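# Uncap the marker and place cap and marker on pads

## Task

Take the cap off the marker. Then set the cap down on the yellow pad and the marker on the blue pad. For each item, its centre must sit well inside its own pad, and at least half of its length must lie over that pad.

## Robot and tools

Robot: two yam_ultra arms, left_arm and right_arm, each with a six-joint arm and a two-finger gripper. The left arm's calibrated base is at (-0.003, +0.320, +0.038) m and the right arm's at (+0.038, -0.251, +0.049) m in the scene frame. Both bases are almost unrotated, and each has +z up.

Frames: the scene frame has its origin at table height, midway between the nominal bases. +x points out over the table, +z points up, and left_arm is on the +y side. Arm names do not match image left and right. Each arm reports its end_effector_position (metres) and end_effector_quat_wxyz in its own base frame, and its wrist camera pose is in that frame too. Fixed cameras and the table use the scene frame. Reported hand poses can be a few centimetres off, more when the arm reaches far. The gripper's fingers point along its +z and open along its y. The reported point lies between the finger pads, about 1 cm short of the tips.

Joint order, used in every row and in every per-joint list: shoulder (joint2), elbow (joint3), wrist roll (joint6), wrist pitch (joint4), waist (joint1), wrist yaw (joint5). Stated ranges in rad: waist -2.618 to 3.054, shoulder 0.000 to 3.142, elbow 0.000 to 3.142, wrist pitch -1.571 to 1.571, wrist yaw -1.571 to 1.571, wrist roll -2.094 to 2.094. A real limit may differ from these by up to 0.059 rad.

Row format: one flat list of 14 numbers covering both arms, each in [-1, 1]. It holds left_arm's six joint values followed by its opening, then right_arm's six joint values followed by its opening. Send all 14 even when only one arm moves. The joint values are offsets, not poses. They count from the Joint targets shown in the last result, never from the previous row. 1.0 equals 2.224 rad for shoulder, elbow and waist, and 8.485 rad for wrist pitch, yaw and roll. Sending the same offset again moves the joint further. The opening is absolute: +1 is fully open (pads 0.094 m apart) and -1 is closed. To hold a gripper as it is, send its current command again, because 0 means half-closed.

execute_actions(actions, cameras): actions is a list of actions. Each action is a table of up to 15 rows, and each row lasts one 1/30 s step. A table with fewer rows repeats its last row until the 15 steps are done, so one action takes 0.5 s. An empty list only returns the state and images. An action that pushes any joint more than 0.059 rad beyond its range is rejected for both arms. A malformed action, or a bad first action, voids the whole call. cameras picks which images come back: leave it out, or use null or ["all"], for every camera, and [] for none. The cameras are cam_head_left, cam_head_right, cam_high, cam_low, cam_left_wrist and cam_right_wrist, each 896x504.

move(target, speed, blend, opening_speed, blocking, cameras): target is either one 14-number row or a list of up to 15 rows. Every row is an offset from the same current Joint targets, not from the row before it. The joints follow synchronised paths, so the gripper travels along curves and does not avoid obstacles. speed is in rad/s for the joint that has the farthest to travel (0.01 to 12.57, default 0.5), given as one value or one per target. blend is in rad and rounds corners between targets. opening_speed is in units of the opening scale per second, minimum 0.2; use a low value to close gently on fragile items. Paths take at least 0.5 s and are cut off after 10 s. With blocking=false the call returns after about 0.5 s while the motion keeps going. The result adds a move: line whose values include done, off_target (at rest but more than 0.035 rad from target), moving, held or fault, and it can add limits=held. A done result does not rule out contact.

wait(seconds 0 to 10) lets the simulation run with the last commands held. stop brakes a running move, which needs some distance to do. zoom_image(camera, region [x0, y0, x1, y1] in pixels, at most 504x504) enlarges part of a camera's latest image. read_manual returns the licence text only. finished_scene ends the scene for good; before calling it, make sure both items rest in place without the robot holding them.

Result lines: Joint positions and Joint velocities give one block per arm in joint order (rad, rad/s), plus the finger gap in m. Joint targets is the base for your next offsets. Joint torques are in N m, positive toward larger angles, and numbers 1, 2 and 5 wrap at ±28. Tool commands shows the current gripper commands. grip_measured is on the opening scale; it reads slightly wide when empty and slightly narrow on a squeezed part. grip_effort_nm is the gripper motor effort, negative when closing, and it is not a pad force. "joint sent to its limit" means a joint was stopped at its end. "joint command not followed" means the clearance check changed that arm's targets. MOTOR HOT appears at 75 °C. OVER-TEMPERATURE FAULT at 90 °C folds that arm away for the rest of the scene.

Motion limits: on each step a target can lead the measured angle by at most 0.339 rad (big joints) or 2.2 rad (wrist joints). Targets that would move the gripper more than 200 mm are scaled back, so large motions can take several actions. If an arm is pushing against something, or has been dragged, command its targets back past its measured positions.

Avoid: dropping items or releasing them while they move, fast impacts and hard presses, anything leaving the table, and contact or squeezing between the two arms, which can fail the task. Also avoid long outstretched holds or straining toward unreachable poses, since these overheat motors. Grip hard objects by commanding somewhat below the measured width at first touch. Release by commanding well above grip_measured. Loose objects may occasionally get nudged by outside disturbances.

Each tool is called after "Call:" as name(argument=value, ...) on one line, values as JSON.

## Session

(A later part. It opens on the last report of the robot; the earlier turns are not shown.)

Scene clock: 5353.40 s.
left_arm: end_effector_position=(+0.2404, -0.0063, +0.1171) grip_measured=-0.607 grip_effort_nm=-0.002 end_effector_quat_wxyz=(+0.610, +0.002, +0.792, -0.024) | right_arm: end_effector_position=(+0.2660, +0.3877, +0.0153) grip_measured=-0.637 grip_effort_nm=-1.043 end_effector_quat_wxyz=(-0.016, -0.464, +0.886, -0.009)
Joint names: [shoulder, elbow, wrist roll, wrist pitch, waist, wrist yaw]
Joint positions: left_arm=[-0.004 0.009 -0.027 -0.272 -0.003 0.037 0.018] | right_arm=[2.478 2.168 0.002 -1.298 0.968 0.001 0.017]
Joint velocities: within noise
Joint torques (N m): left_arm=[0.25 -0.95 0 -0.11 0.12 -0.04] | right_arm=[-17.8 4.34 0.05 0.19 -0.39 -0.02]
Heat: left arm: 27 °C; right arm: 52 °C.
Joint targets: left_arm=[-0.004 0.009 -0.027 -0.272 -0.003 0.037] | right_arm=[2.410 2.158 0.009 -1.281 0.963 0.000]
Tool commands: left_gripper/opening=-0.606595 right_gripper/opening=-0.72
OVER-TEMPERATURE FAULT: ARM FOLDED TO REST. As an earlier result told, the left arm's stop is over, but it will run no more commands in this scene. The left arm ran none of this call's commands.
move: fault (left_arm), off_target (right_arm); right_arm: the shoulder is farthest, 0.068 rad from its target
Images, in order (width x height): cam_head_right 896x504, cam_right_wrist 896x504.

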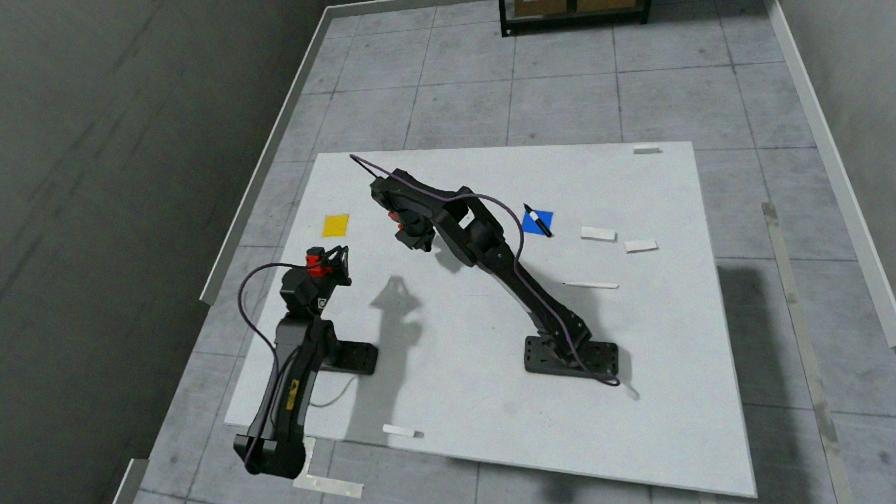

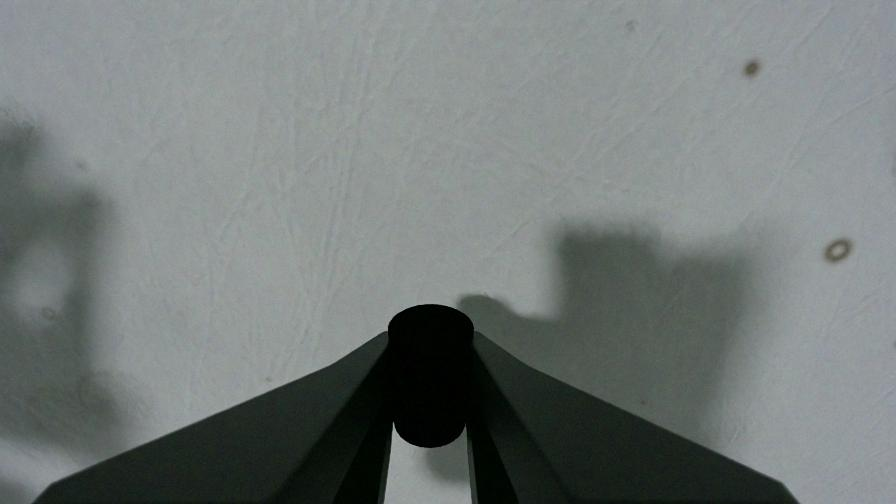

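Call:
move(target=[0,0,0,0,0,0,-0.6114,0.018,0,0,0,0,0,-0.72], speed=0.3, cameras=["cam_right_wrist"])

Scene clock: 5391.90 s.
left_arm: end_effector_position=(+0.2404, -0.0063, +0.1171) grip_measured=-0.607 grip_effort_nm=-0.007 end_effector_quat_wxyz=(+0.610, +0.002, +0.792, -0.024) | right_arm: end_effector_position=(+0.2662, +0.3880, +0.0153) grip_measured=-0.637 grip_effort_nm=-1.043 end_effector_quat_wxyz=(-0.016, -0.464, +0.886, -0.009)
Joint names: [shoulder, elbow, wrist roll, wrist pitch, waist, wrist yaw]
Joint positions: left_arm=[-0.004 0.009 -0.027 -0.272 -0.003 0.037 0.018] | right_arm=[2.478 2.168 0.003 -1.297 0.968 0.001 0.017]
Joint velocities: within noise
Joint torques (N m): left_arm=[0.38 -0.87 0.01 -0.11 0.02 -0.02] | right_arm=[-14.5 4.29 0.05 0.17 -0.42 -0.02]
Heat: left arm: 27 °C; right arm: 72 °C.
Joint targets: left_arm=[-0.004 0.009 -0.027 -0.272 -0.003 0.037] | right_arm=[2.450 2.158 0.009 -1.280 0.963 0.000]
Tool commands: left_gripper/opening=-0.606595 right_gripper/opening=-0.72
OVER-TEMPERATURE FAULT: ARM FOLDED TO REST. As an earlier result told, the left arm's stop is over, but it will run no more commands in this scene. The left arm ran none of this call's commands.
move: fault (left_arm)
Images, in order (width x height): cam_right_wrist 896x504.

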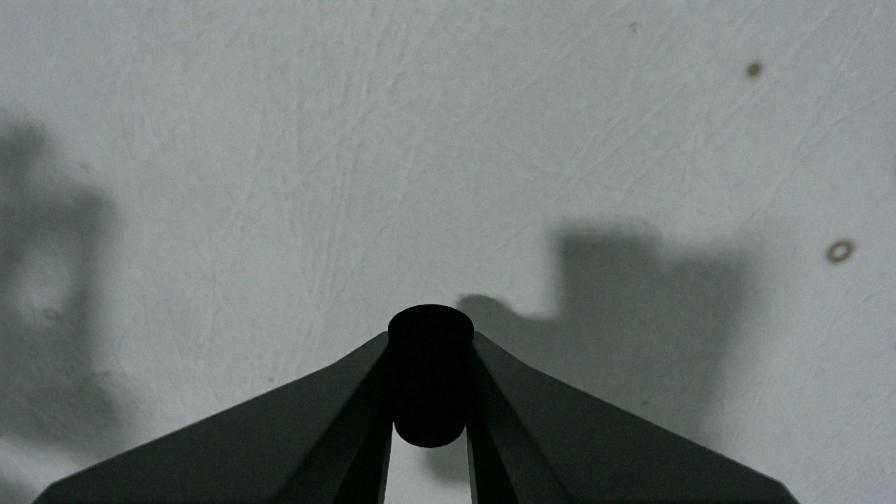

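Call:
move(target=[0,0,0,0,0,0,-0.6114,-0.5171,-0.8354,0,0.2687,-0.2082,-0.0236,-0.72], speed=0.8, cameras=["cam_high"])

Scene clock: 5424.03 s.
left_arm: end_effector_position=(+0.2404, -0.0063, +0.1171) grip_measured=-0.607 grip_effort_nm=-0.002 end_effector_quat_wxyz=(+0.610, +0.002, +0.792, -0.024) | right_arm: end_effector_position=(+0.3171, +0.2147, +0.1872) grip_measured=-0.637 grip_effort_nm=-1.048 end_effector_quat_wxyz=(+0.649, -0.239, +0.682, +0.239)
Joint names: [shoulder, elbow, wrist roll, wrist pitch, waist, wrist yaw]
Joint positions: left_arm=[-0.004 0.009 -0.027 -0.272 -0.003 0.037 0.018] | right_arm=[1.326 0.31 0.008 0.971 0.508 -0.183 0.017]
Joint velocities: within noise
Joint torques (N m): left_arm=[0.2 -0.91 0 -0.11 -0.02 -0.04] | right_arm=[-5.64 4.37 -0.01 1.8 -0.72 -0.19]
Heat: left arm: 27 °C; right arm: 64 °C.
Joint targets: left_arm=[-0.004 0.009 -0.027 -0.272 -0.003 0.037] | right_arm=[1.300 0.300 0.009 0.999 0.500 -0.200]
Tool commands: left_gripper/opening=-0.606595 right_gripper/opening=-0.72
OVER-TEMPERATURE FAULT: ARM FOLDED TO REST. As an earlier result told, the left arm's stop is over, but it will run no more commands in this scene. The left arm ran none of this call's commands.
move: fault (left_arm)
Images, in order (width x height): cam_high 896x504.

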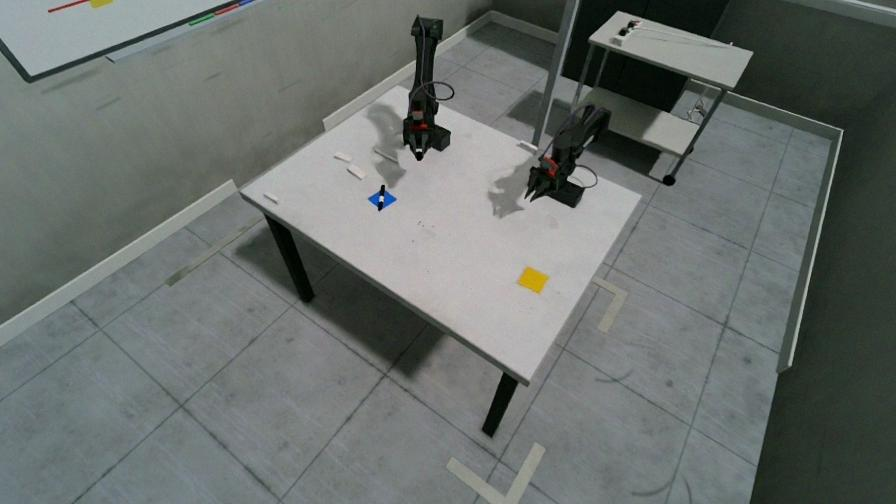

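Call:
zoom_image(camera="cam_high", region=[330, 160, 440, 230])

Scaled by 4.582.

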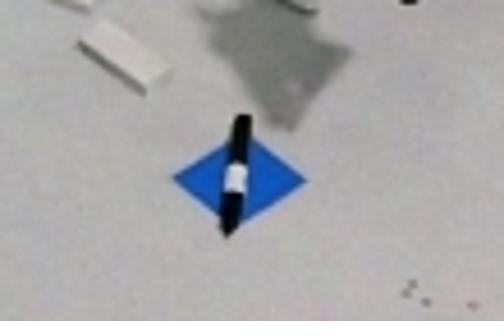

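Call:
move(target=[0,0,0,0,0,0,-0.6114,0.5279,0.8318,0,-0.2652,0.2127,0.0236,-0.72], speed=0.8, cameras=["cam_right_wrist"])

Scene clock: 5669.77 s.
left_arm: end_effector_position=(+0.2404, -0.0063, +0.1171) grip_measured=-0.607 grip_effort_nm=-0.007 end_effector_quat_wxyz=(+0.610, +0.002, +0.792, -0.024) | right_arm: end_effector_position=(+0.2641, +0.3934, +0.0158) grip_measured=-0.637 grip_effort_nm=-1.043 end_effector_quat_wxyz=(-0.003, -0.464, +0.886, +0.005)
Joint names: [shoulder, elbow, wrist roll, wrist pitch, waist, wrist yaw]
Joint positions: left_arm=[-0.004 0.009 -0.027 -0.272 -0.003 0.037 0.018] | right_arm=[2.449 2.118 0.008 -1.241 0.973 -0.011 0.017]
Joint velocities: within noise
Joint torques (N m): left_arm=[0.21 -0.91 -0.01 -0.12 -0.05 -0.01] | right_arm=[-10.33 7.9 -0.01 -0.05 -0.06 0.09]
Heat: left arm: 27 °C; right arm: 44 °C.
Joint targets: left_arm=[-0.004 0.009 -0.027 -0.272 -0.003 0.037] | right_arm=[2.474 2.150 0.009 -1.251 0.973 0.000]
Tool commands: left_gripper/opening=-0.606595 right_gripper/opening=-0.72
OVER-TEMPERATURE FAULT: ARM FOLDED TO REST. As an earlier result told, the left arm's stop is over, but it will run no more commands in this scene. The left arm ran none of this call's commands.
move: fault (left_arm)
Images, in order (width x height): cam_right_wrist 896x504.

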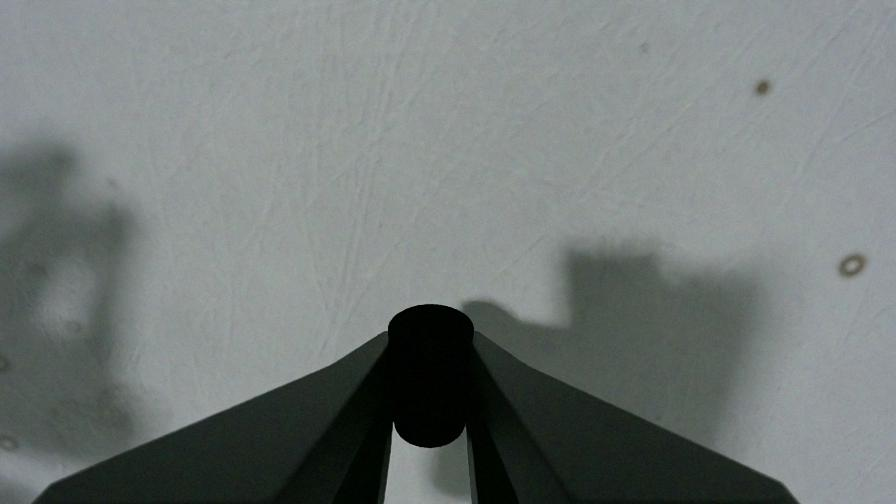

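Call:
move(target=[0,0,0,0,0,0,-0.6114,0.0117,-0.0577,0,0.01615,0,0.0012,-0.72], speed=0.3, cameras=["cam_right_wrist"])

Scene clock: 5678.33 s.
left_arm: end_effector_position=(+0.2404, -0.0063, +0.1171) grip_measured=-0.607 grip_effort_nm=0.002 end_effector_quat_wxyz=(+0.610, +0.002, +0.792, -0.024) | right_arm: end_effector_position=(+0.2641, +0.3904, -0.0210) grip_measured=-0.637 grip_effort_nm=-1.048 end_effector_quat_wxyz=(-0.007, -0.464, +0.886, -0.003)
Joint names: [shoulder, elbow, wrist roll, wrist pitch, waist, wrist yaw]
Joint positions: left_arm=[-0.004 0.009 -0.027 -0.272 -0.003 0.037 0.018] | right_arm=[2.481 2.028 0.008 -1.132 0.973 -0.002 0.017]
Joint velocities: within noise
Joint torques (N m): left_arm=[0.2 -1.01 0.01 -0.12 -0.01 -0.04] | right_arm=[-10.88 4.56 -0.02 0.21 0.1 0.1]
Heat: left arm: 27 °C; right arm: 43 °C.
Joint targets: left_arm=[-0.004 0.009 -0.027 -0.272 -0.003 0.037] | right_arm=[2.500 2.022 0.009 -1.114 0.973 0.011]
Tool commands: left_gripper/opening=-0.606595 right_gripper/opening=-0.72
OVER-TEMPERATURE FAULT: ARM FOLDED TO REST. As an earlier result told, the left arm's stop is over, but it will run no more commands in this scene. The left arm ran none of this call's commands.
move: fault (left_arm)
Images, in order (width x height): cam_right_wrist 896x504.

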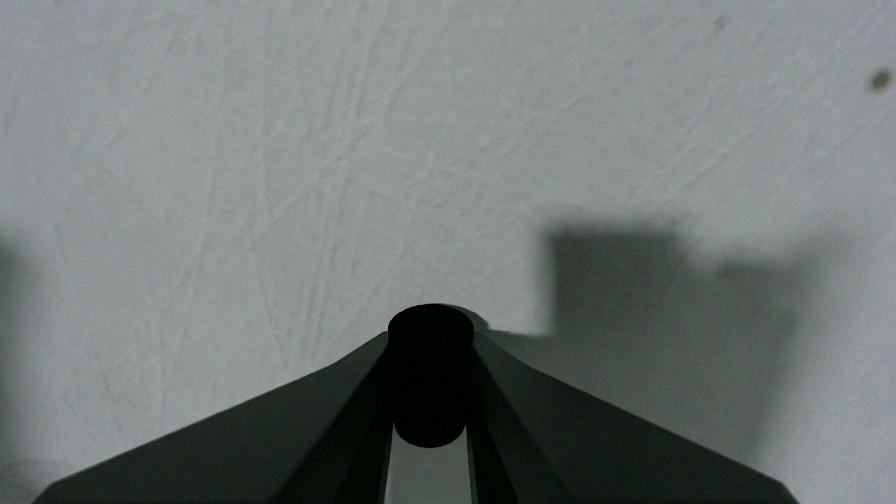

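Call:
move(target=[0,0,0,0,0,0,-0.6114,0.0018,-0.0027,0,0.00212,0,0,-0.72], speed=0.2, cameras=["cam_right_wrist"])

Call:
zoom_image(camera="cam_right_wrist", region=[340, 260, 560, 400])

Scene clock: 5701.07 s.
left_arm: end_effector_position=(+0.2404, -0.0063, +0.1171) grip_measured=-0.607 grip_effort_nm=-0.007 end_effector_quat_wxyz=(+0.610, +0.002, +0.792, -0.024) | right_arm: end_effector_position=(+0.2667, +0.3941, -0.0211) grip_measured=-0.637 grip_effort_nm=-1.043 end_effector_quat_wxyz=(+0.001, -0.464, +0.886, +0.002)
Joint names: [shoulder, elbow, wrist roll, wrist pitch, waist, wrist yaw]
Joint positions: left_arm=[-0.004 0.009 -0.027 -0.272 -0.003 0.037 0.018] | right_arm=[2.481 2.028 0.008 -1.114 0.973 -0.001 0.017]
Joint velocities: within noise
Joint torques (N m): left_arm=[0.29 -0.96 -0.04 -0.11 0.01 -0.02] | right_arm=[-10.52 4.21 -0.03 0.25 0.01 0.11]
Heat: left arm: 27 °C; right arm: 43 °C.
Joint targets: left_arm=[-0.004 0.009 -0.027 -0.272 -0.003 0.037] | right_arm=[2.504 2.016 0.009 -1.096 0.973 0.011]
Tool commands: left_gripper/opening=-0.606595 right_gripper/opening=-0.72
OVER-TEMPERATURE FAULT: ARM FOLDED TO REST. As an earlier result told, the left arm's stop is over, but it will run no more commands in this scene. The left arm ran none of this call's commands.
move: fault (left_arm)
Images, in order (width x height): cam_right_wrist 896x504.

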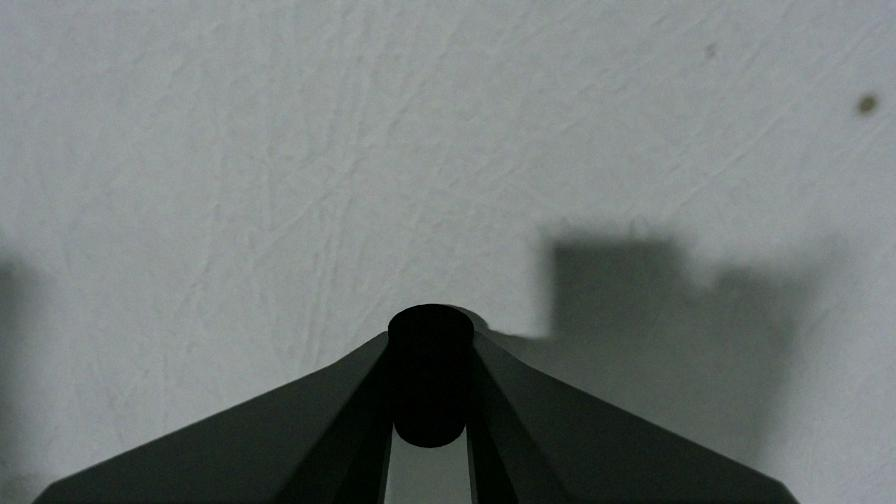

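Scaled by 2.291.

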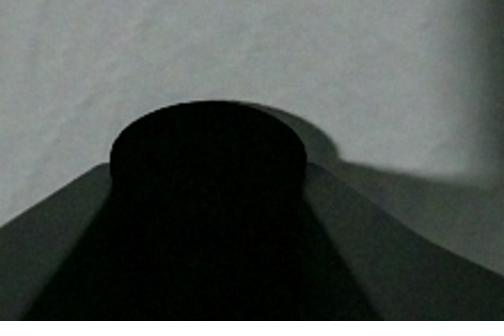

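Call:
move(target=[0,0,0,0,0,0,-0.6114,0.0027,-0.0032,0,0.0014,0,0,-0.72], speed=0.2, cameras=["cam_right_wrist"])

Call:
zoom_image(camera="cam_right_wrist", region=[340, 260, 560, 400])

Scene clock: 5713.73 s.
left_arm: end_effector_position=(+0.2404, -0.0063, +0.1171) grip_measured=-0.607 grip_effort_nm=-0.002 end_effector_quat_wxyz=(+0.610, +0.002, +0.792, -0.024) | right_arm: end_effector_position=(+0.2668, +0.3942, -0.0233) grip_measured=-0.637 grip_effort_nm=-1.043 end_effector_quat_wxyz=(+0.003, -0.464, +0.886, +0.002)
Joint names: [shoulder, elbow, wrist roll, wrist pitch, waist, wrist yaw]
Joint positions: left_arm=[-0.004 0.009 -0.027 -0.272 -0.003 0.037 0.018] | right_arm=[2.481 2.019 0.008 -1.102 0.973 -0.001 0.017]
Joint velocities: within noise
Joint torques (N m): left_arm=[0.25 -0.92 -0.02 -0.11 -0.08 -0.03] | right_arm=[-10.15 4.33 -0.01 0.27 0.03 0.1]
Heat: left arm: 27 °C; right arm: 43 °C.
Joint targets: left_arm=[-0.004 0.009 -0.027 -0.272 -0.003 0.037] | right_arm=[2.510 2.009 0.009 -1.084 0.973 0.010]
Tool commands: left_gripper/opening=-0.606595 right_gripper/opening=-0.72
OVER-TEMPERATURE FAULT: ARM FOLDED TO REST. As an earlier result told, the left arm's stop is over, but it will run no more commands in this scene. The left arm ran none of this call's commands.
move: fault (left_arm)
Images, in order (width x height): cam_right_wrist 896x504.

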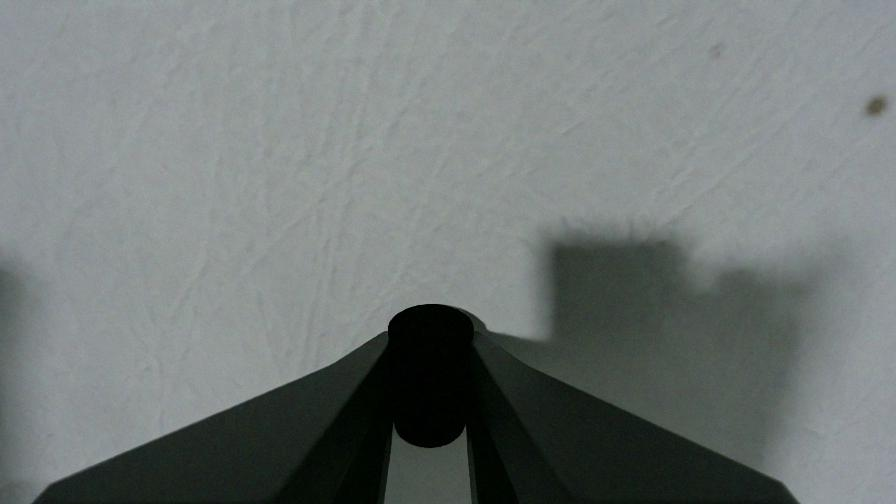

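Scaled by 2.291.

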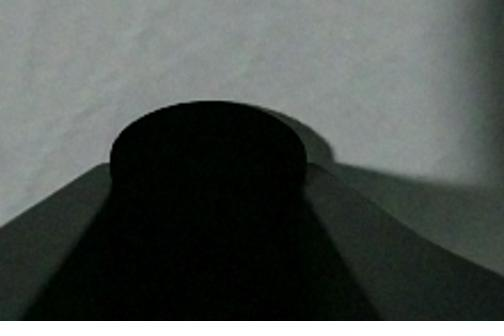

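Call:
move(target=[0,0,0,0,0,0,-0.6114,0.0018,-0.0027,0,0.001,0,0,-0.72], speed=0.2, cameras=["cam_right_wrist"])

Call:
zoom_image(camera="cam_right_wrist", region=[340, 260, 560, 400])

Scene clock: 5721.03 s.
left_arm: end_effector_position=(+0.2404, -0.0063, +0.1171) grip_measured=-0.607 grip_effort_nm=0.002 end_effector_quat_wxyz=(+0.610, +0.002, +0.792, -0.024) | right_arm: end_effector_position=(+0.2673, +0.3949, -0.0243) grip_measured=-0.637 grip_effort_nm=-1.043 end_effector_quat_wxyz=(+0.004, -0.464, +0.886, +0.003)
Joint names: [shoulder, elbow, wrist roll, wrist pitch, waist, wrist yaw]
Joint positions: left_arm=[-0.004 0.009 -0.027 -0.272 -0.003 0.037 0.018] | right_arm=[2.482 2.016 0.008 -1.094 0.973 -0.001 0.017]
Joint velocities: within noise
Joint torques (N m): left_arm=[0.2 -0.94 -0.01 -0.11 -0.01 -0.02] | right_arm=[-9.88 4.14 -0.02 0.3 -0.02 0.09]
Heat: left arm: 27 °C; right arm: 43 °C.
Joint targets: left_arm=[-0.004 0.009 -0.027 -0.272 -0.003 0.037] | right_arm=[2.514 2.003 0.009 -1.076 0.973 0.010]
Tool commands: left_gripper/opening=-0.606595 right_gripper/opening=-0.72
OVER-TEMPERATURE FAULT: ARM FOLDED TO REST. As an earlier result told, the left arm's stop is over, but it will run no more commands in this scene. The left arm ran none of this call's commands.
move: fault (left_arm)
Images, in order (width x height): cam_right_wrist 896x504.

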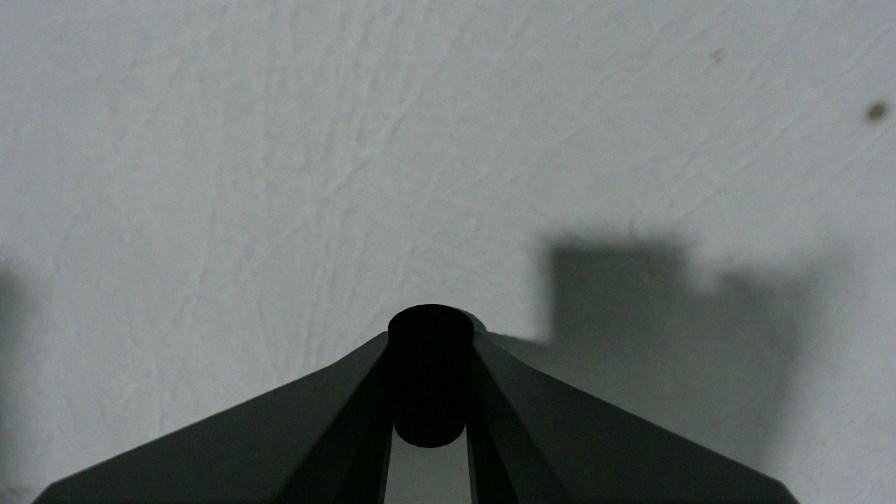

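Scaled by 2.291.

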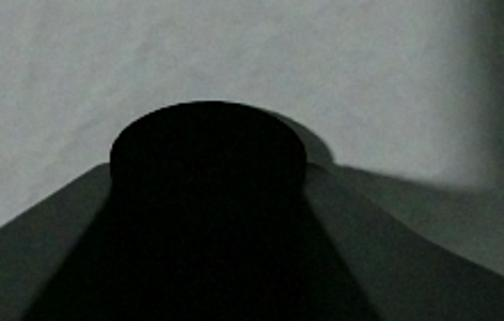

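Call:
move(target=[0,0,0,0,0,0,-0.6114,0,0,0,0,0,0,-0.3], opening_speed=0.3, cameras=["cam_right_wrist"])

Call:
zoom_image(camera="cam_right_wrist", region=[340, 260, 560, 504])

Scene clock: 5731.17 s.
left_arm: end_effector_position=(+0.2404, -0.0063, +0.1171) grip_measured=-0.607 grip_effort_nm=0.002 end_effector_quat_wxyz=(+0.610, +0.002, +0.792, -0.024) | right_arm: end_effector_position=(+0.2675, +0.3949, -0.0255) grip_measured=-0.303 grip_effort_nm=0.154 end_effector_quat_wxyz=(+0.004, -0.464, +0.886, +0.002)
Joint names: [shoulder, elbow, wrist roll, wrist pitch, waist, wrist yaw]
Joint positions: left_arm=[-0.004 0.009 -0.027 -0.272 -0.003 0.037 0.018] | right_arm=[2.484 2.016 0.008 -1.092 0.973 0 0.033]
Joint velocities: within noise
Joint torques (N m): left_arm=[0.31 -0.96 0.01 -0.11 0.02 -0.03] | right_arm=[-10.18 4.1 -0.01 0.24 0.01 0.11]
Heat: left arm: 27 °C; right arm: 43 °C.
Joint targets: left_arm=[-0.004 0.009 -0.027 -0.272 -0.003 0.037] | right_arm=[2.514 2.003 0.009 -1.075 0.973 0.011]
Tool commands: left_gripper/opening=-0.606595 right_gripper/opening=-0.3
OVER-TEMPERATURE FAULT: ARM FOLDED TO REST. As an earlier result told, the left arm's stop is over, but it will run no more commands in this scene. The left arm ran none of this call's commands.
move: fault (left_arm)
Images, in order (width x height): cam_right_wrist 896x504.

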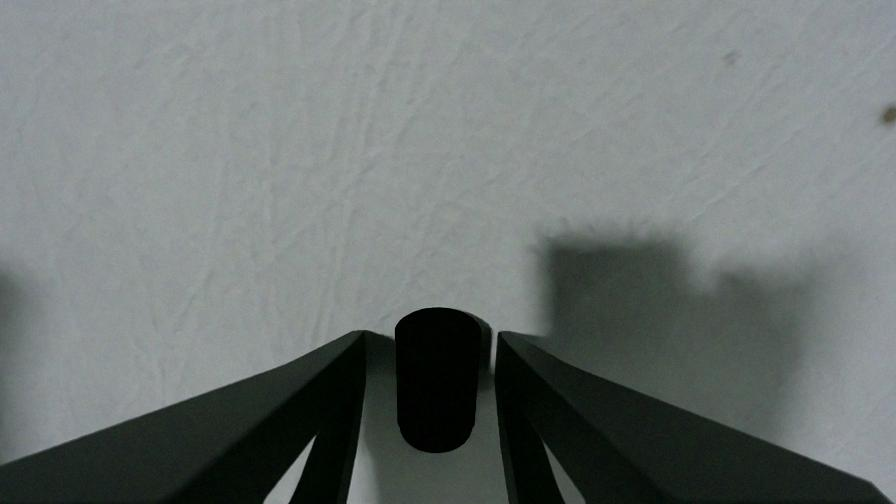

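Scaled by 2.066.

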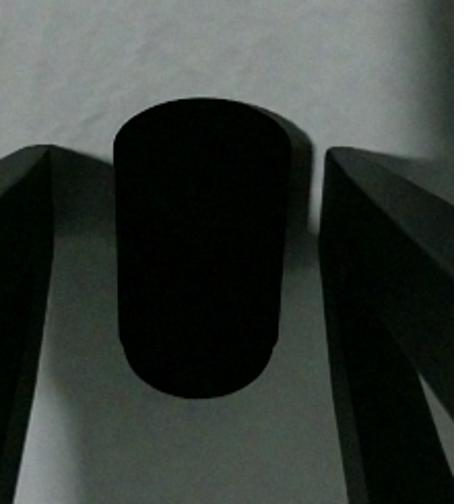

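Call:
move(target=[[0,0,0,0,0,0,-0.6114,-0.0580,0.1057,0,-0.03182,0,0,-0.3],[0,0,0,0,0,0,-0.6114,-0.2828,-0.3161,0,0.07672,0,0,-0.3],[0,0,0,0,0,0,-0.6114,-0.2581,-0.6183,0,0.22428,-0.0036,0,-0.3]], speed=[0.4,0.8,0.8], blend=[0.03,0.1,0], cameras=["cam_right_wrist","cam_head_right"])

Scene clock: 5799.27 s.
left_arm: end_effector_position=(+0.2404, -0.0063, +0.1171) grip_measured=-0.607 grip_effort_nm=-0.002 end_effector_quat_wxyz=(+0.610, +0.002, +0.792, -0.024) | right_arm: end_effector_position=(+0.2558, +0.3768, +0.0254) grip_measured=-0.303 grip_effort_nm=0.154 end_effector_quat_wxyz=(+0.450, -0.399, +0.763, +0.239)
Joint names: [shoulder, elbow, wrist roll, wrist pitch, waist, wrist yaw]
Joint positions: left_arm=[-0.004 0.009 -0.027 -0.272 -0.003 0.037 0.018] | right_arm=[1.936 0.636 0.008 0.798 0.973 0.003 0.033]
Joint velocities: within noise
Joint torques (N m): left_arm=[0.18 -0.94 -0.01 -0.08 0.05 -0.02] | right_arm=[-7.1 3.23 -0.01 1.7 -0.77 0.08]
Heat: left arm: 27 °C; right arm: 49 °C.
Joint targets: left_arm=[-0.004 0.009 -0.027 -0.272 -0.003 0.037] | right_arm=[1.940 0.627 0.009 0.827 0.965 0.011]
Tool commands: left_gripper/opening=-0.606595 right_gripper/opening=-0.3
OVER-TEMPERATURE FAULT: ARM FOLDED TO REST. As an earlier result told, the left arm's stop is over, but it will run no more commands in this scene. The left arm ran none of this call's commands.
move: fault (left_arm)
Images, in order (width x height): cam_head_right 896x504, cam_right_wrist 896x504.

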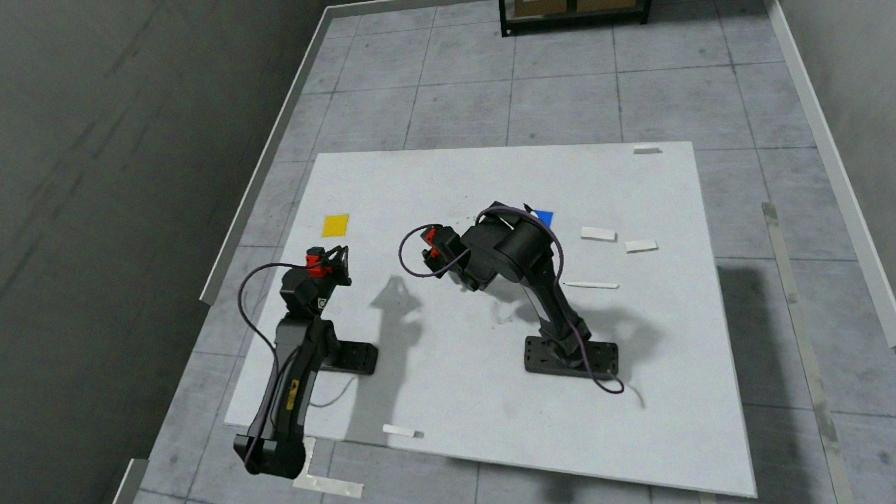

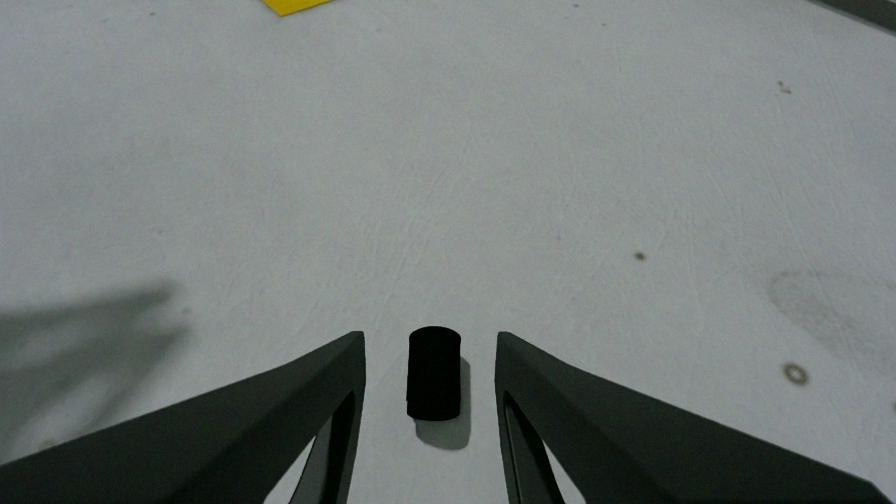

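Call:
zoom_image(camera="cam_right_wrist", region=[360, 300, 510, 460])

Scaled by 3.150.

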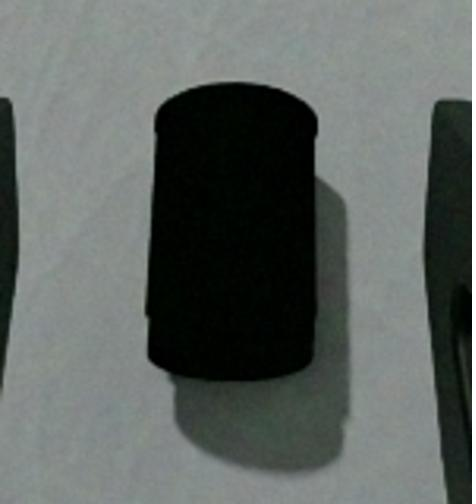

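Call:
move(target=[0,0,0,0,0,0,-0.6114,0.0562,-0.0024,0,0.01874,0.0036,0,-0.3], speed=0.3, cameras=["cam_right_wrist"])

Call:
zoom_image(camera="cam_right_wrist", region=[340, 260, 540, 440])

Scene clock: 5867.50 s.
left_arm: end_effector_position=(+0.2404, -0.0063, +0.1171) grip_measured=-0.607 grip_effort_nm=0.002 end_effector_quat_wxyz=(+0.610, +0.002, +0.792, -0.024) | right_arm: end_effector_position=(+0.2591, +0.3814, +0.0109) grip_measured=-0.303 grip_effort_nm=0.149 end_effector_quat_wxyz=(+0.467, -0.393, +0.752, +0.248)
Joint names: [shoulder, elbow, wrist roll, wrist pitch, waist, wrist yaw]
Joint positions: left_arm=[-0.004 0.009 -0.027 -0.272 -0.003 0.037 0.018] | right_arm=[2.046 0.631 0.008 0.959 0.973 0.004 0.033]
Joint velocities: within noise
Joint torques (N m): left_arm=[0.21 -0.94 -0.02 -0.13 -0.05 -0.06] | right_arm=[-6.32 2.85 -0.01 1.7 -0.06 0.05]
Heat: left arm: 27 °C; right arm: 41 °C.
Joint targets: left_arm=[-0.004 0.009 -0.027 -0.272 -0.003 0.037] | right_arm=[2.065 0.622 0.009 0.986 0.973 0.011]
Tool commands: left_gripper/opening=-0.606595 right_gripper/opening=-0.3
OVER-TEMPERATURE FAULT: ARM FOLDED TO REST. As an earlier result told, the left arm's stop is over, but it will run no more commands in this scene. The left arm ran none of this call's commands.
move: fault (left_arm)
Images, in order (width x height): cam_right_wrist 896x504.

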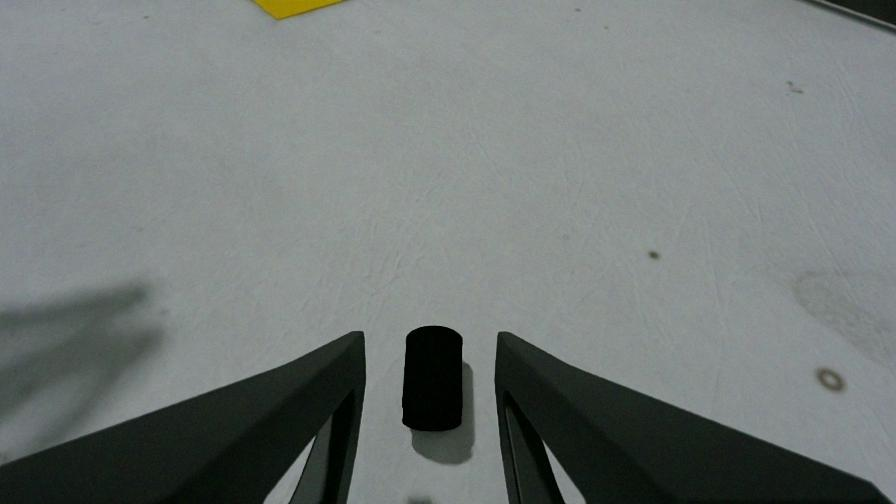

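Scaled by 2.520.

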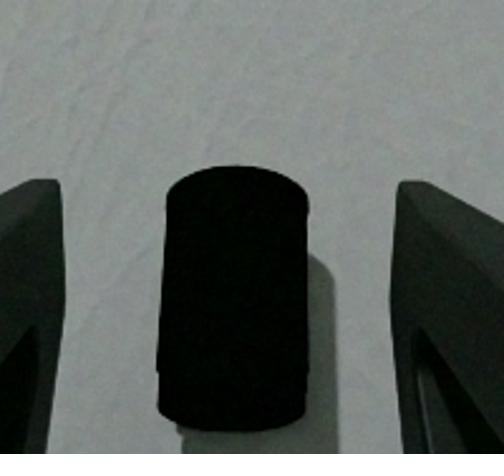

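Call:
move(target=[0,0,0,0,0,0,-0.6114,0.04856,0.02945,0,0.00613,0,0,-0.3], speed=0.3, cameras=["cam_right_wrist"])

Call:
zoom_image(camera="cam_right_wrist", region=[340, 260, 540, 460])

Scene clock: 5908.17 s.
left_arm: end_effector_position=(+0.2404, -0.0063, +0.1171) grip_measured=-0.607 grip_effort_nm=-0.007 end_effector_quat_wxyz=(+0.610, +0.002, +0.792, -0.024) | right_arm: end_effector_position=(+0.2624, +0.3862, -0.0133) grip_measured=-0.303 grip_effort_nm=0.149 end_effector_quat_wxyz=(+0.461, -0.395, +0.756, +0.244)
Joint names: [shoulder, elbow, wrist roll, wrist pitch, waist, wrist yaw]
Joint positions: left_arm=[-0.004 0.009 -0.027 -0.272 -0.003 0.037 0.018] | right_arm=[2.153 0.667 0.008 1.011 0.973 0.004 0.033]
Joint velocities: within noise
Joint torques (N m): left_arm=[0.23 -0.92 -0.02 -0.11 0.1 0.01] | right_arm=[-6.61 4.74 -0.04 1.69 0.01 0.06]
Heat: left arm: 27 °C; right arm: 42 °C.
Joint targets: left_arm=[-0.004 0.009 -0.027 -0.272 -0.003 0.037] | right_arm=[2.173 0.687 0.009 1.038 0.973 0.010]
Tool commands: left_gripper/opening=-0.606595 right_gripper/opening=-0.3
OVER-TEMPERATURE FAULT: ARM FOLDED TO REST. As an earlier result told, the left arm's stop is over, but it will run no more commands in this scene. The left arm ran none of this call's commands.
move: fault (left_arm)
Images, in order (width x height): cam_right_wrist 896x504.

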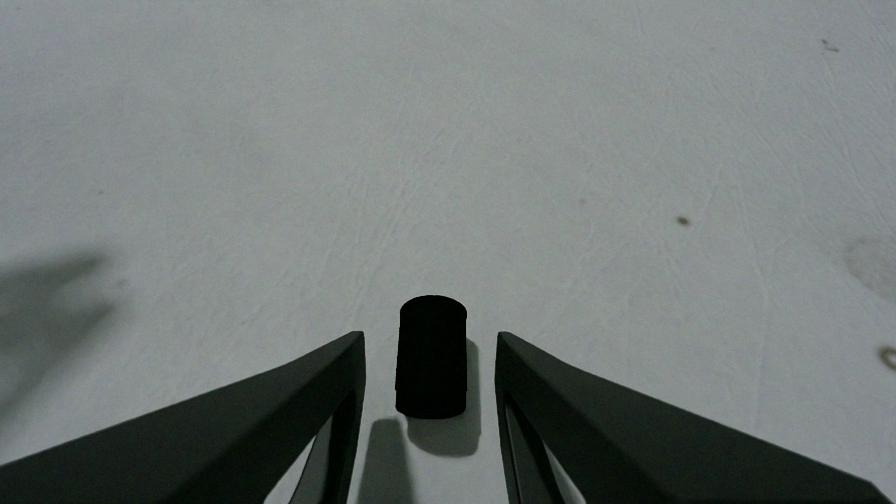

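Scaled by 2.520.

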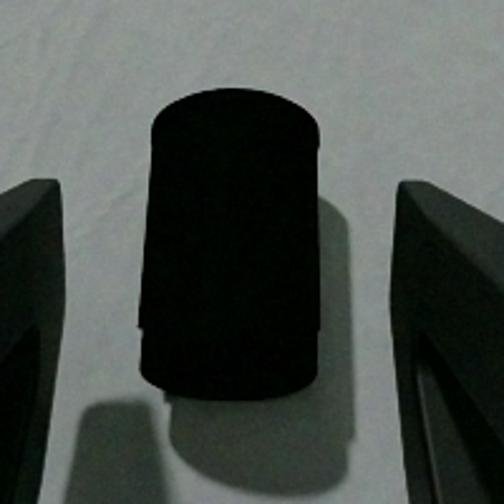

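Call:
move(target=[0,0,0,0,0,0,-0.6114,0.0117,0.0027,0,0.0026,0,0,-0.3], speed=0.2, cameras=["cam_right_wrist"])

Scene clock: 5931.23 s.
left_arm: end_effector_position=(+0.2404, -0.0063, +0.1171) grip_measured=-0.607 grip_effort_nm=-0.002 end_effector_quat_wxyz=(+0.610, +0.002, +0.792, -0.024) | right_arm: end_effector_position=(+0.2633, +0.3875, -0.0175) grip_measured=-0.303 grip_effort_nm=0.149 end_effector_quat_wxyz=(+0.462, -0.395, +0.755, +0.245)
Joint names: [shoulder, elbow, wrist roll, wrist pitch, waist, wrist yaw]
Joint positions: left_arm=[-0.004 0.009 -0.027 -0.272 -0.003 0.037 0.018] | right_arm=[2.178 0.674 0.008 1.034 0.973 0.004 0.033]
Joint velocities: within noise
Joint torques (N m): left_arm=[0.17 -0.84 0.02 -0.12 -0.1 -0.03] | right_arm=[-6.68 4.7 -0.02 1.68 -0.03 0.07]
Heat: left arm: 27 °C; right arm: 42 °C.
Joint targets: left_arm=[-0.004 0.009 -0.027 -0.272 -0.003 0.037] | right_arm=[2.199 0.694 0.009 1.060 0.973 0.011]
Tool commands: left_gripper/opening=-0.606595 right_gripper/opening=-0.3
OVER-TEMPERATURE FAULT: ARM FOLDED TO REST. As an earlier result told, the left arm's stop is over, but it will run no more commands in this scene. The left arm ran none of this call's commands.
move: fault (left_arm)
Images, in order (width x height): cam_right_wrist 896x504.

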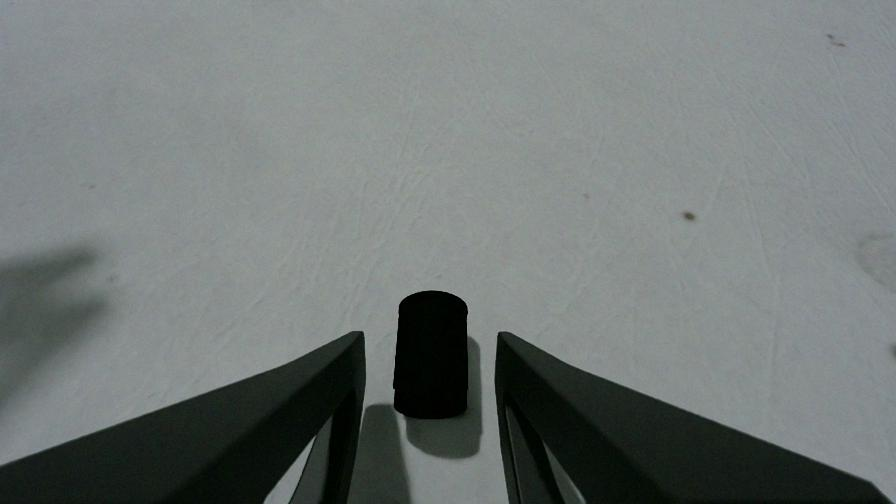

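Call:
move(target=[0,0,0,0,0,0,-0.6114,0.0078,0.0008,0,0.0019,0,0,-0.3], speed=0.2, cameras=["cam_right_wrist"])

Call:
zoom_image(camera="cam_right_wrist", region=[340, 260, 540, 460])

Scene clock: 5938.30 s.
left_arm: end_effector_position=(+0.2404, -0.0063, +0.1171) grip_measured=-0.607 grip_effort_nm=-0.002 end_effector_quat_wxyz=(+0.610, +0.002, +0.792, -0.024) | right_arm: end_effector_position=(+0.2631, +0.3871, -0.0214) grip_measured=-0.303 grip_effort_nm=0.149 end_effector_quat_wxyz=(+0.462, -0.395, +0.756, +0.245)
Joint names: [shoulder, elbow, wrist roll, wrist pitch, waist, wrist yaw]
Joint positions: left_arm=[-0.004 0.009 -0.027 -0.272 -0.003 0.037 0.018] | right_arm=[2.195 0.674 0.008 1.05 0.973 0.004 0.033]
Joint velocities: within noise
Joint torques (N m): left_arm=[0.25 -0.99 0 -0.1 0.01 -0.05] | right_arm=[-6.65 4.74 -0.02 1.72 -0.02 0.05]
Heat: left arm: 27 °C; right arm: 42 °C.
Joint targets: left_arm=[-0.004 0.009 -0.027 -0.272 -0.003 0.037] | right_arm=[2.216 0.695 0.009 1.077 0.973 0.010]
Tool commands: left_gripper/opening=-0.606595 right_gripper/opening=-0.3
OVER-TEMPERATURE FAULT: ARM FOLDED TO REST. As an earlier result told, the left arm's stop is over, but it will run no more commands in this scene. The left arm ran none of this call's commands.
move: fault (left_arm)
Images, in order (width x height): cam_right_wrist 896x504.

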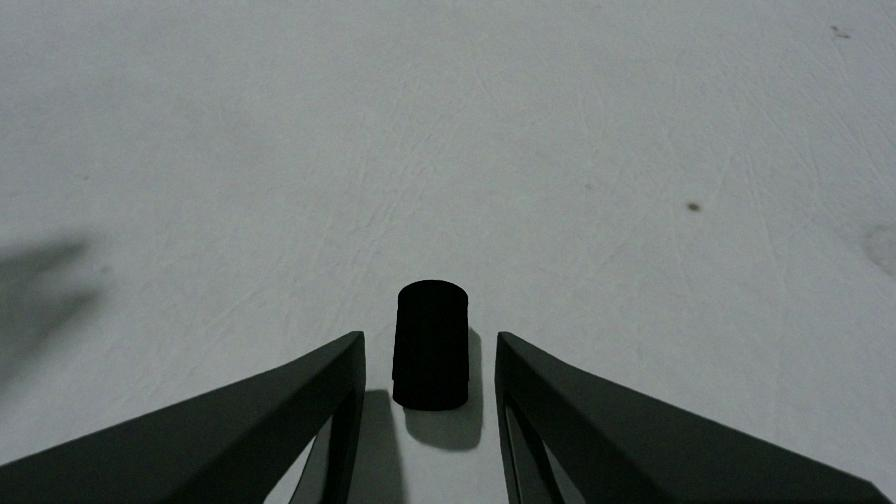

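Scaled by 2.520.

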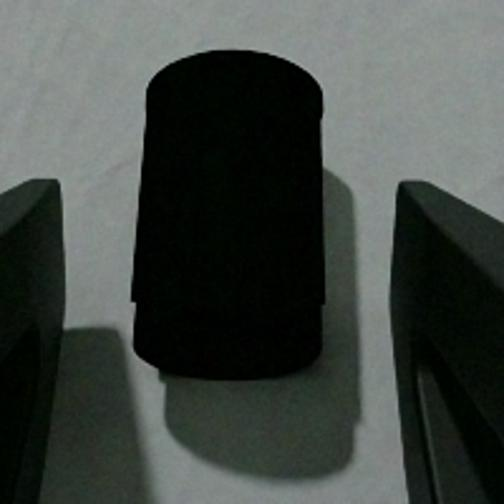

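Call:
move(target=[0,0,0,0,0,0,-0.6114,0.0035,0.0003,0,0.0008,0,0,-0.3], speed=0.2, cameras=["cam_right_wrist"])

Scene clock: 5959.33 s.
left_arm: end_effector_position=(+0.2404, -0.0063, +0.1171) grip_measured=-0.607 grip_effort_nm=0.002 end_effector_quat_wxyz=(+0.610, +0.002, +0.792, -0.024) | right_arm: end_effector_position=(+0.2633, +0.3875, -0.0227) grip_measured=-0.303 grip_effort_nm=0.149 end_effector_quat_wxyz=(+0.462, -0.394, +0.755, +0.245)
Joint names: [shoulder, elbow, wrist roll, wrist pitch, waist, wrist yaw]
Joint positions: left_arm=[-0.004 0.009 -0.027 -0.272 -0.003 0.037 0.018] | right_arm=[2.202 0.677 0.008 1.057 0.973 0.004 0.033]
Joint velocities: within noise
Joint torques (N m): left_arm=[0.21 -0.95 -0.02 -0.13 -0.01 -0.01] | right_arm=[-6.65 4.64 0 1.69 -0.01 0.04]
Heat: left arm: 27 °C; right arm: 41 °C.
Joint targets: left_arm=[-0.004 0.009 -0.027 -0.272 -0.003 0.037] | right_arm=[2.224 0.696 0.009 1.083 0.973 0.010]
Tool commands: left_gripper/opening=-0.606595 right_gripper/opening=-0.3
OVER-TEMPERATURE FAULT: ARM FOLDED TO REST. As an earlier result told, the left arm's stop is over, but it will run no more commands in this scene. The left arm ran none of this call's commands.
move: fault (left_arm)
Images, in order (width x height): cam_right_wrist 896x504.

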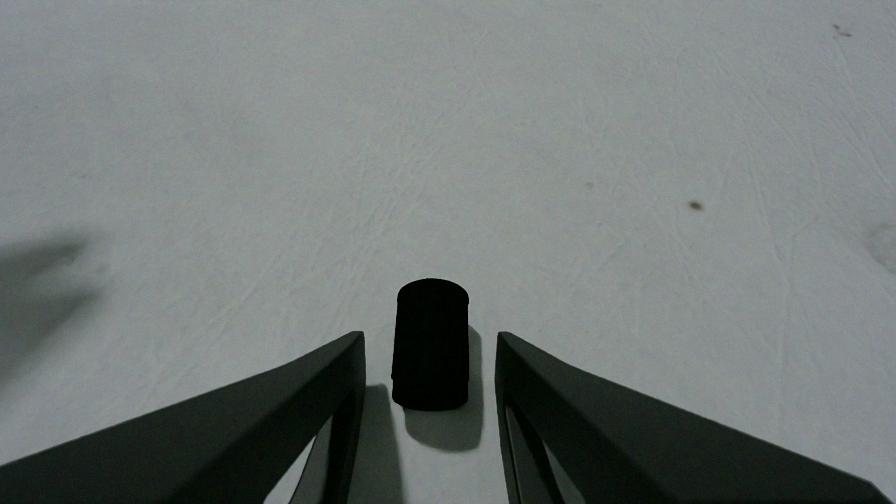

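Call:
move(target=[0,0,0,0,0,0,-0.6114,0,0,0,0,0,0,-0.72], opening_speed=0.25, cameras=["cam_right_wrist"])

Call:
zoom_image(camera="cam_right_wrist", region=[340, 260, 540, 460])

Scene clock: 5974.97 s.
left_arm: end_effector_position=(+0.2404, -0.0063, +0.1171) grip_measured=-0.607 grip_effort_nm=-0.002 end_effector_quat_wxyz=(+0.610, +0.002, +0.792, -0.024) | right_arm: end_effector_position=(+0.2634, +0.3876, -0.0224) grip_measured=-0.643 grip_effort_nm=-1.038 end_effector_quat_wxyz=(+0.463, -0.394, +0.755, +0.245)
Joint names: [shoulder, elbow, wrist roll, wrist pitch, waist, wrist yaw]
Joint positions: left_arm=[-0.004 0.009 -0.027 -0.272 -0.003 0.037 0.018] | right_arm=[2.202 0.677 0.008 1.058 0.973 0.004 0.017]
Joint velocities: within noise
Joint torques (N m): left_arm=[0.36 -0.84 -0.04 -0.12 -0.09 -0.02] | right_arm=[-6.61 4.64 -0.02 1.69 -0.02 0.06]
Heat: left arm: 27 °C; right arm: 43 °C.
Joint targets: left_arm=[-0.004 0.009 -0.027 -0.272 -0.003 0.037] | right_arm=[2.224 0.696 0.009 1.084 0.973 0.010]
Tool commands: left_gripper/opening=-0.606595 right_gripper/opening=-0.72
OVER-TEMPERATURE FAULT: ARM FOLDED TO REST. As an earlier result told, the left arm's stop is over, but it will run no more commands in this scene. The left arm ran none of this call's commands.
move: fault (left_arm)
Images, in order (width x height): cam_right_wrist 896x504.

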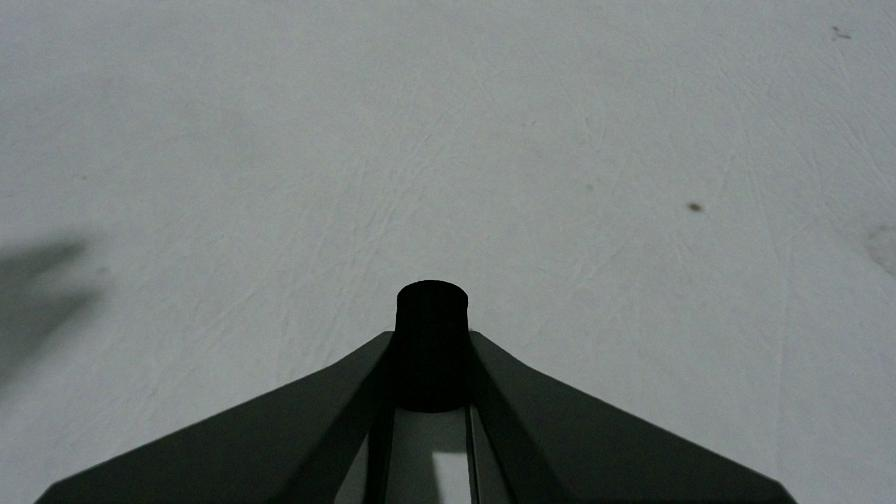

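Scaled by 2.520.

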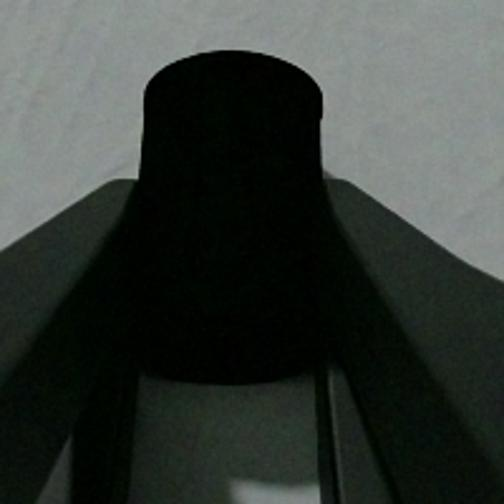

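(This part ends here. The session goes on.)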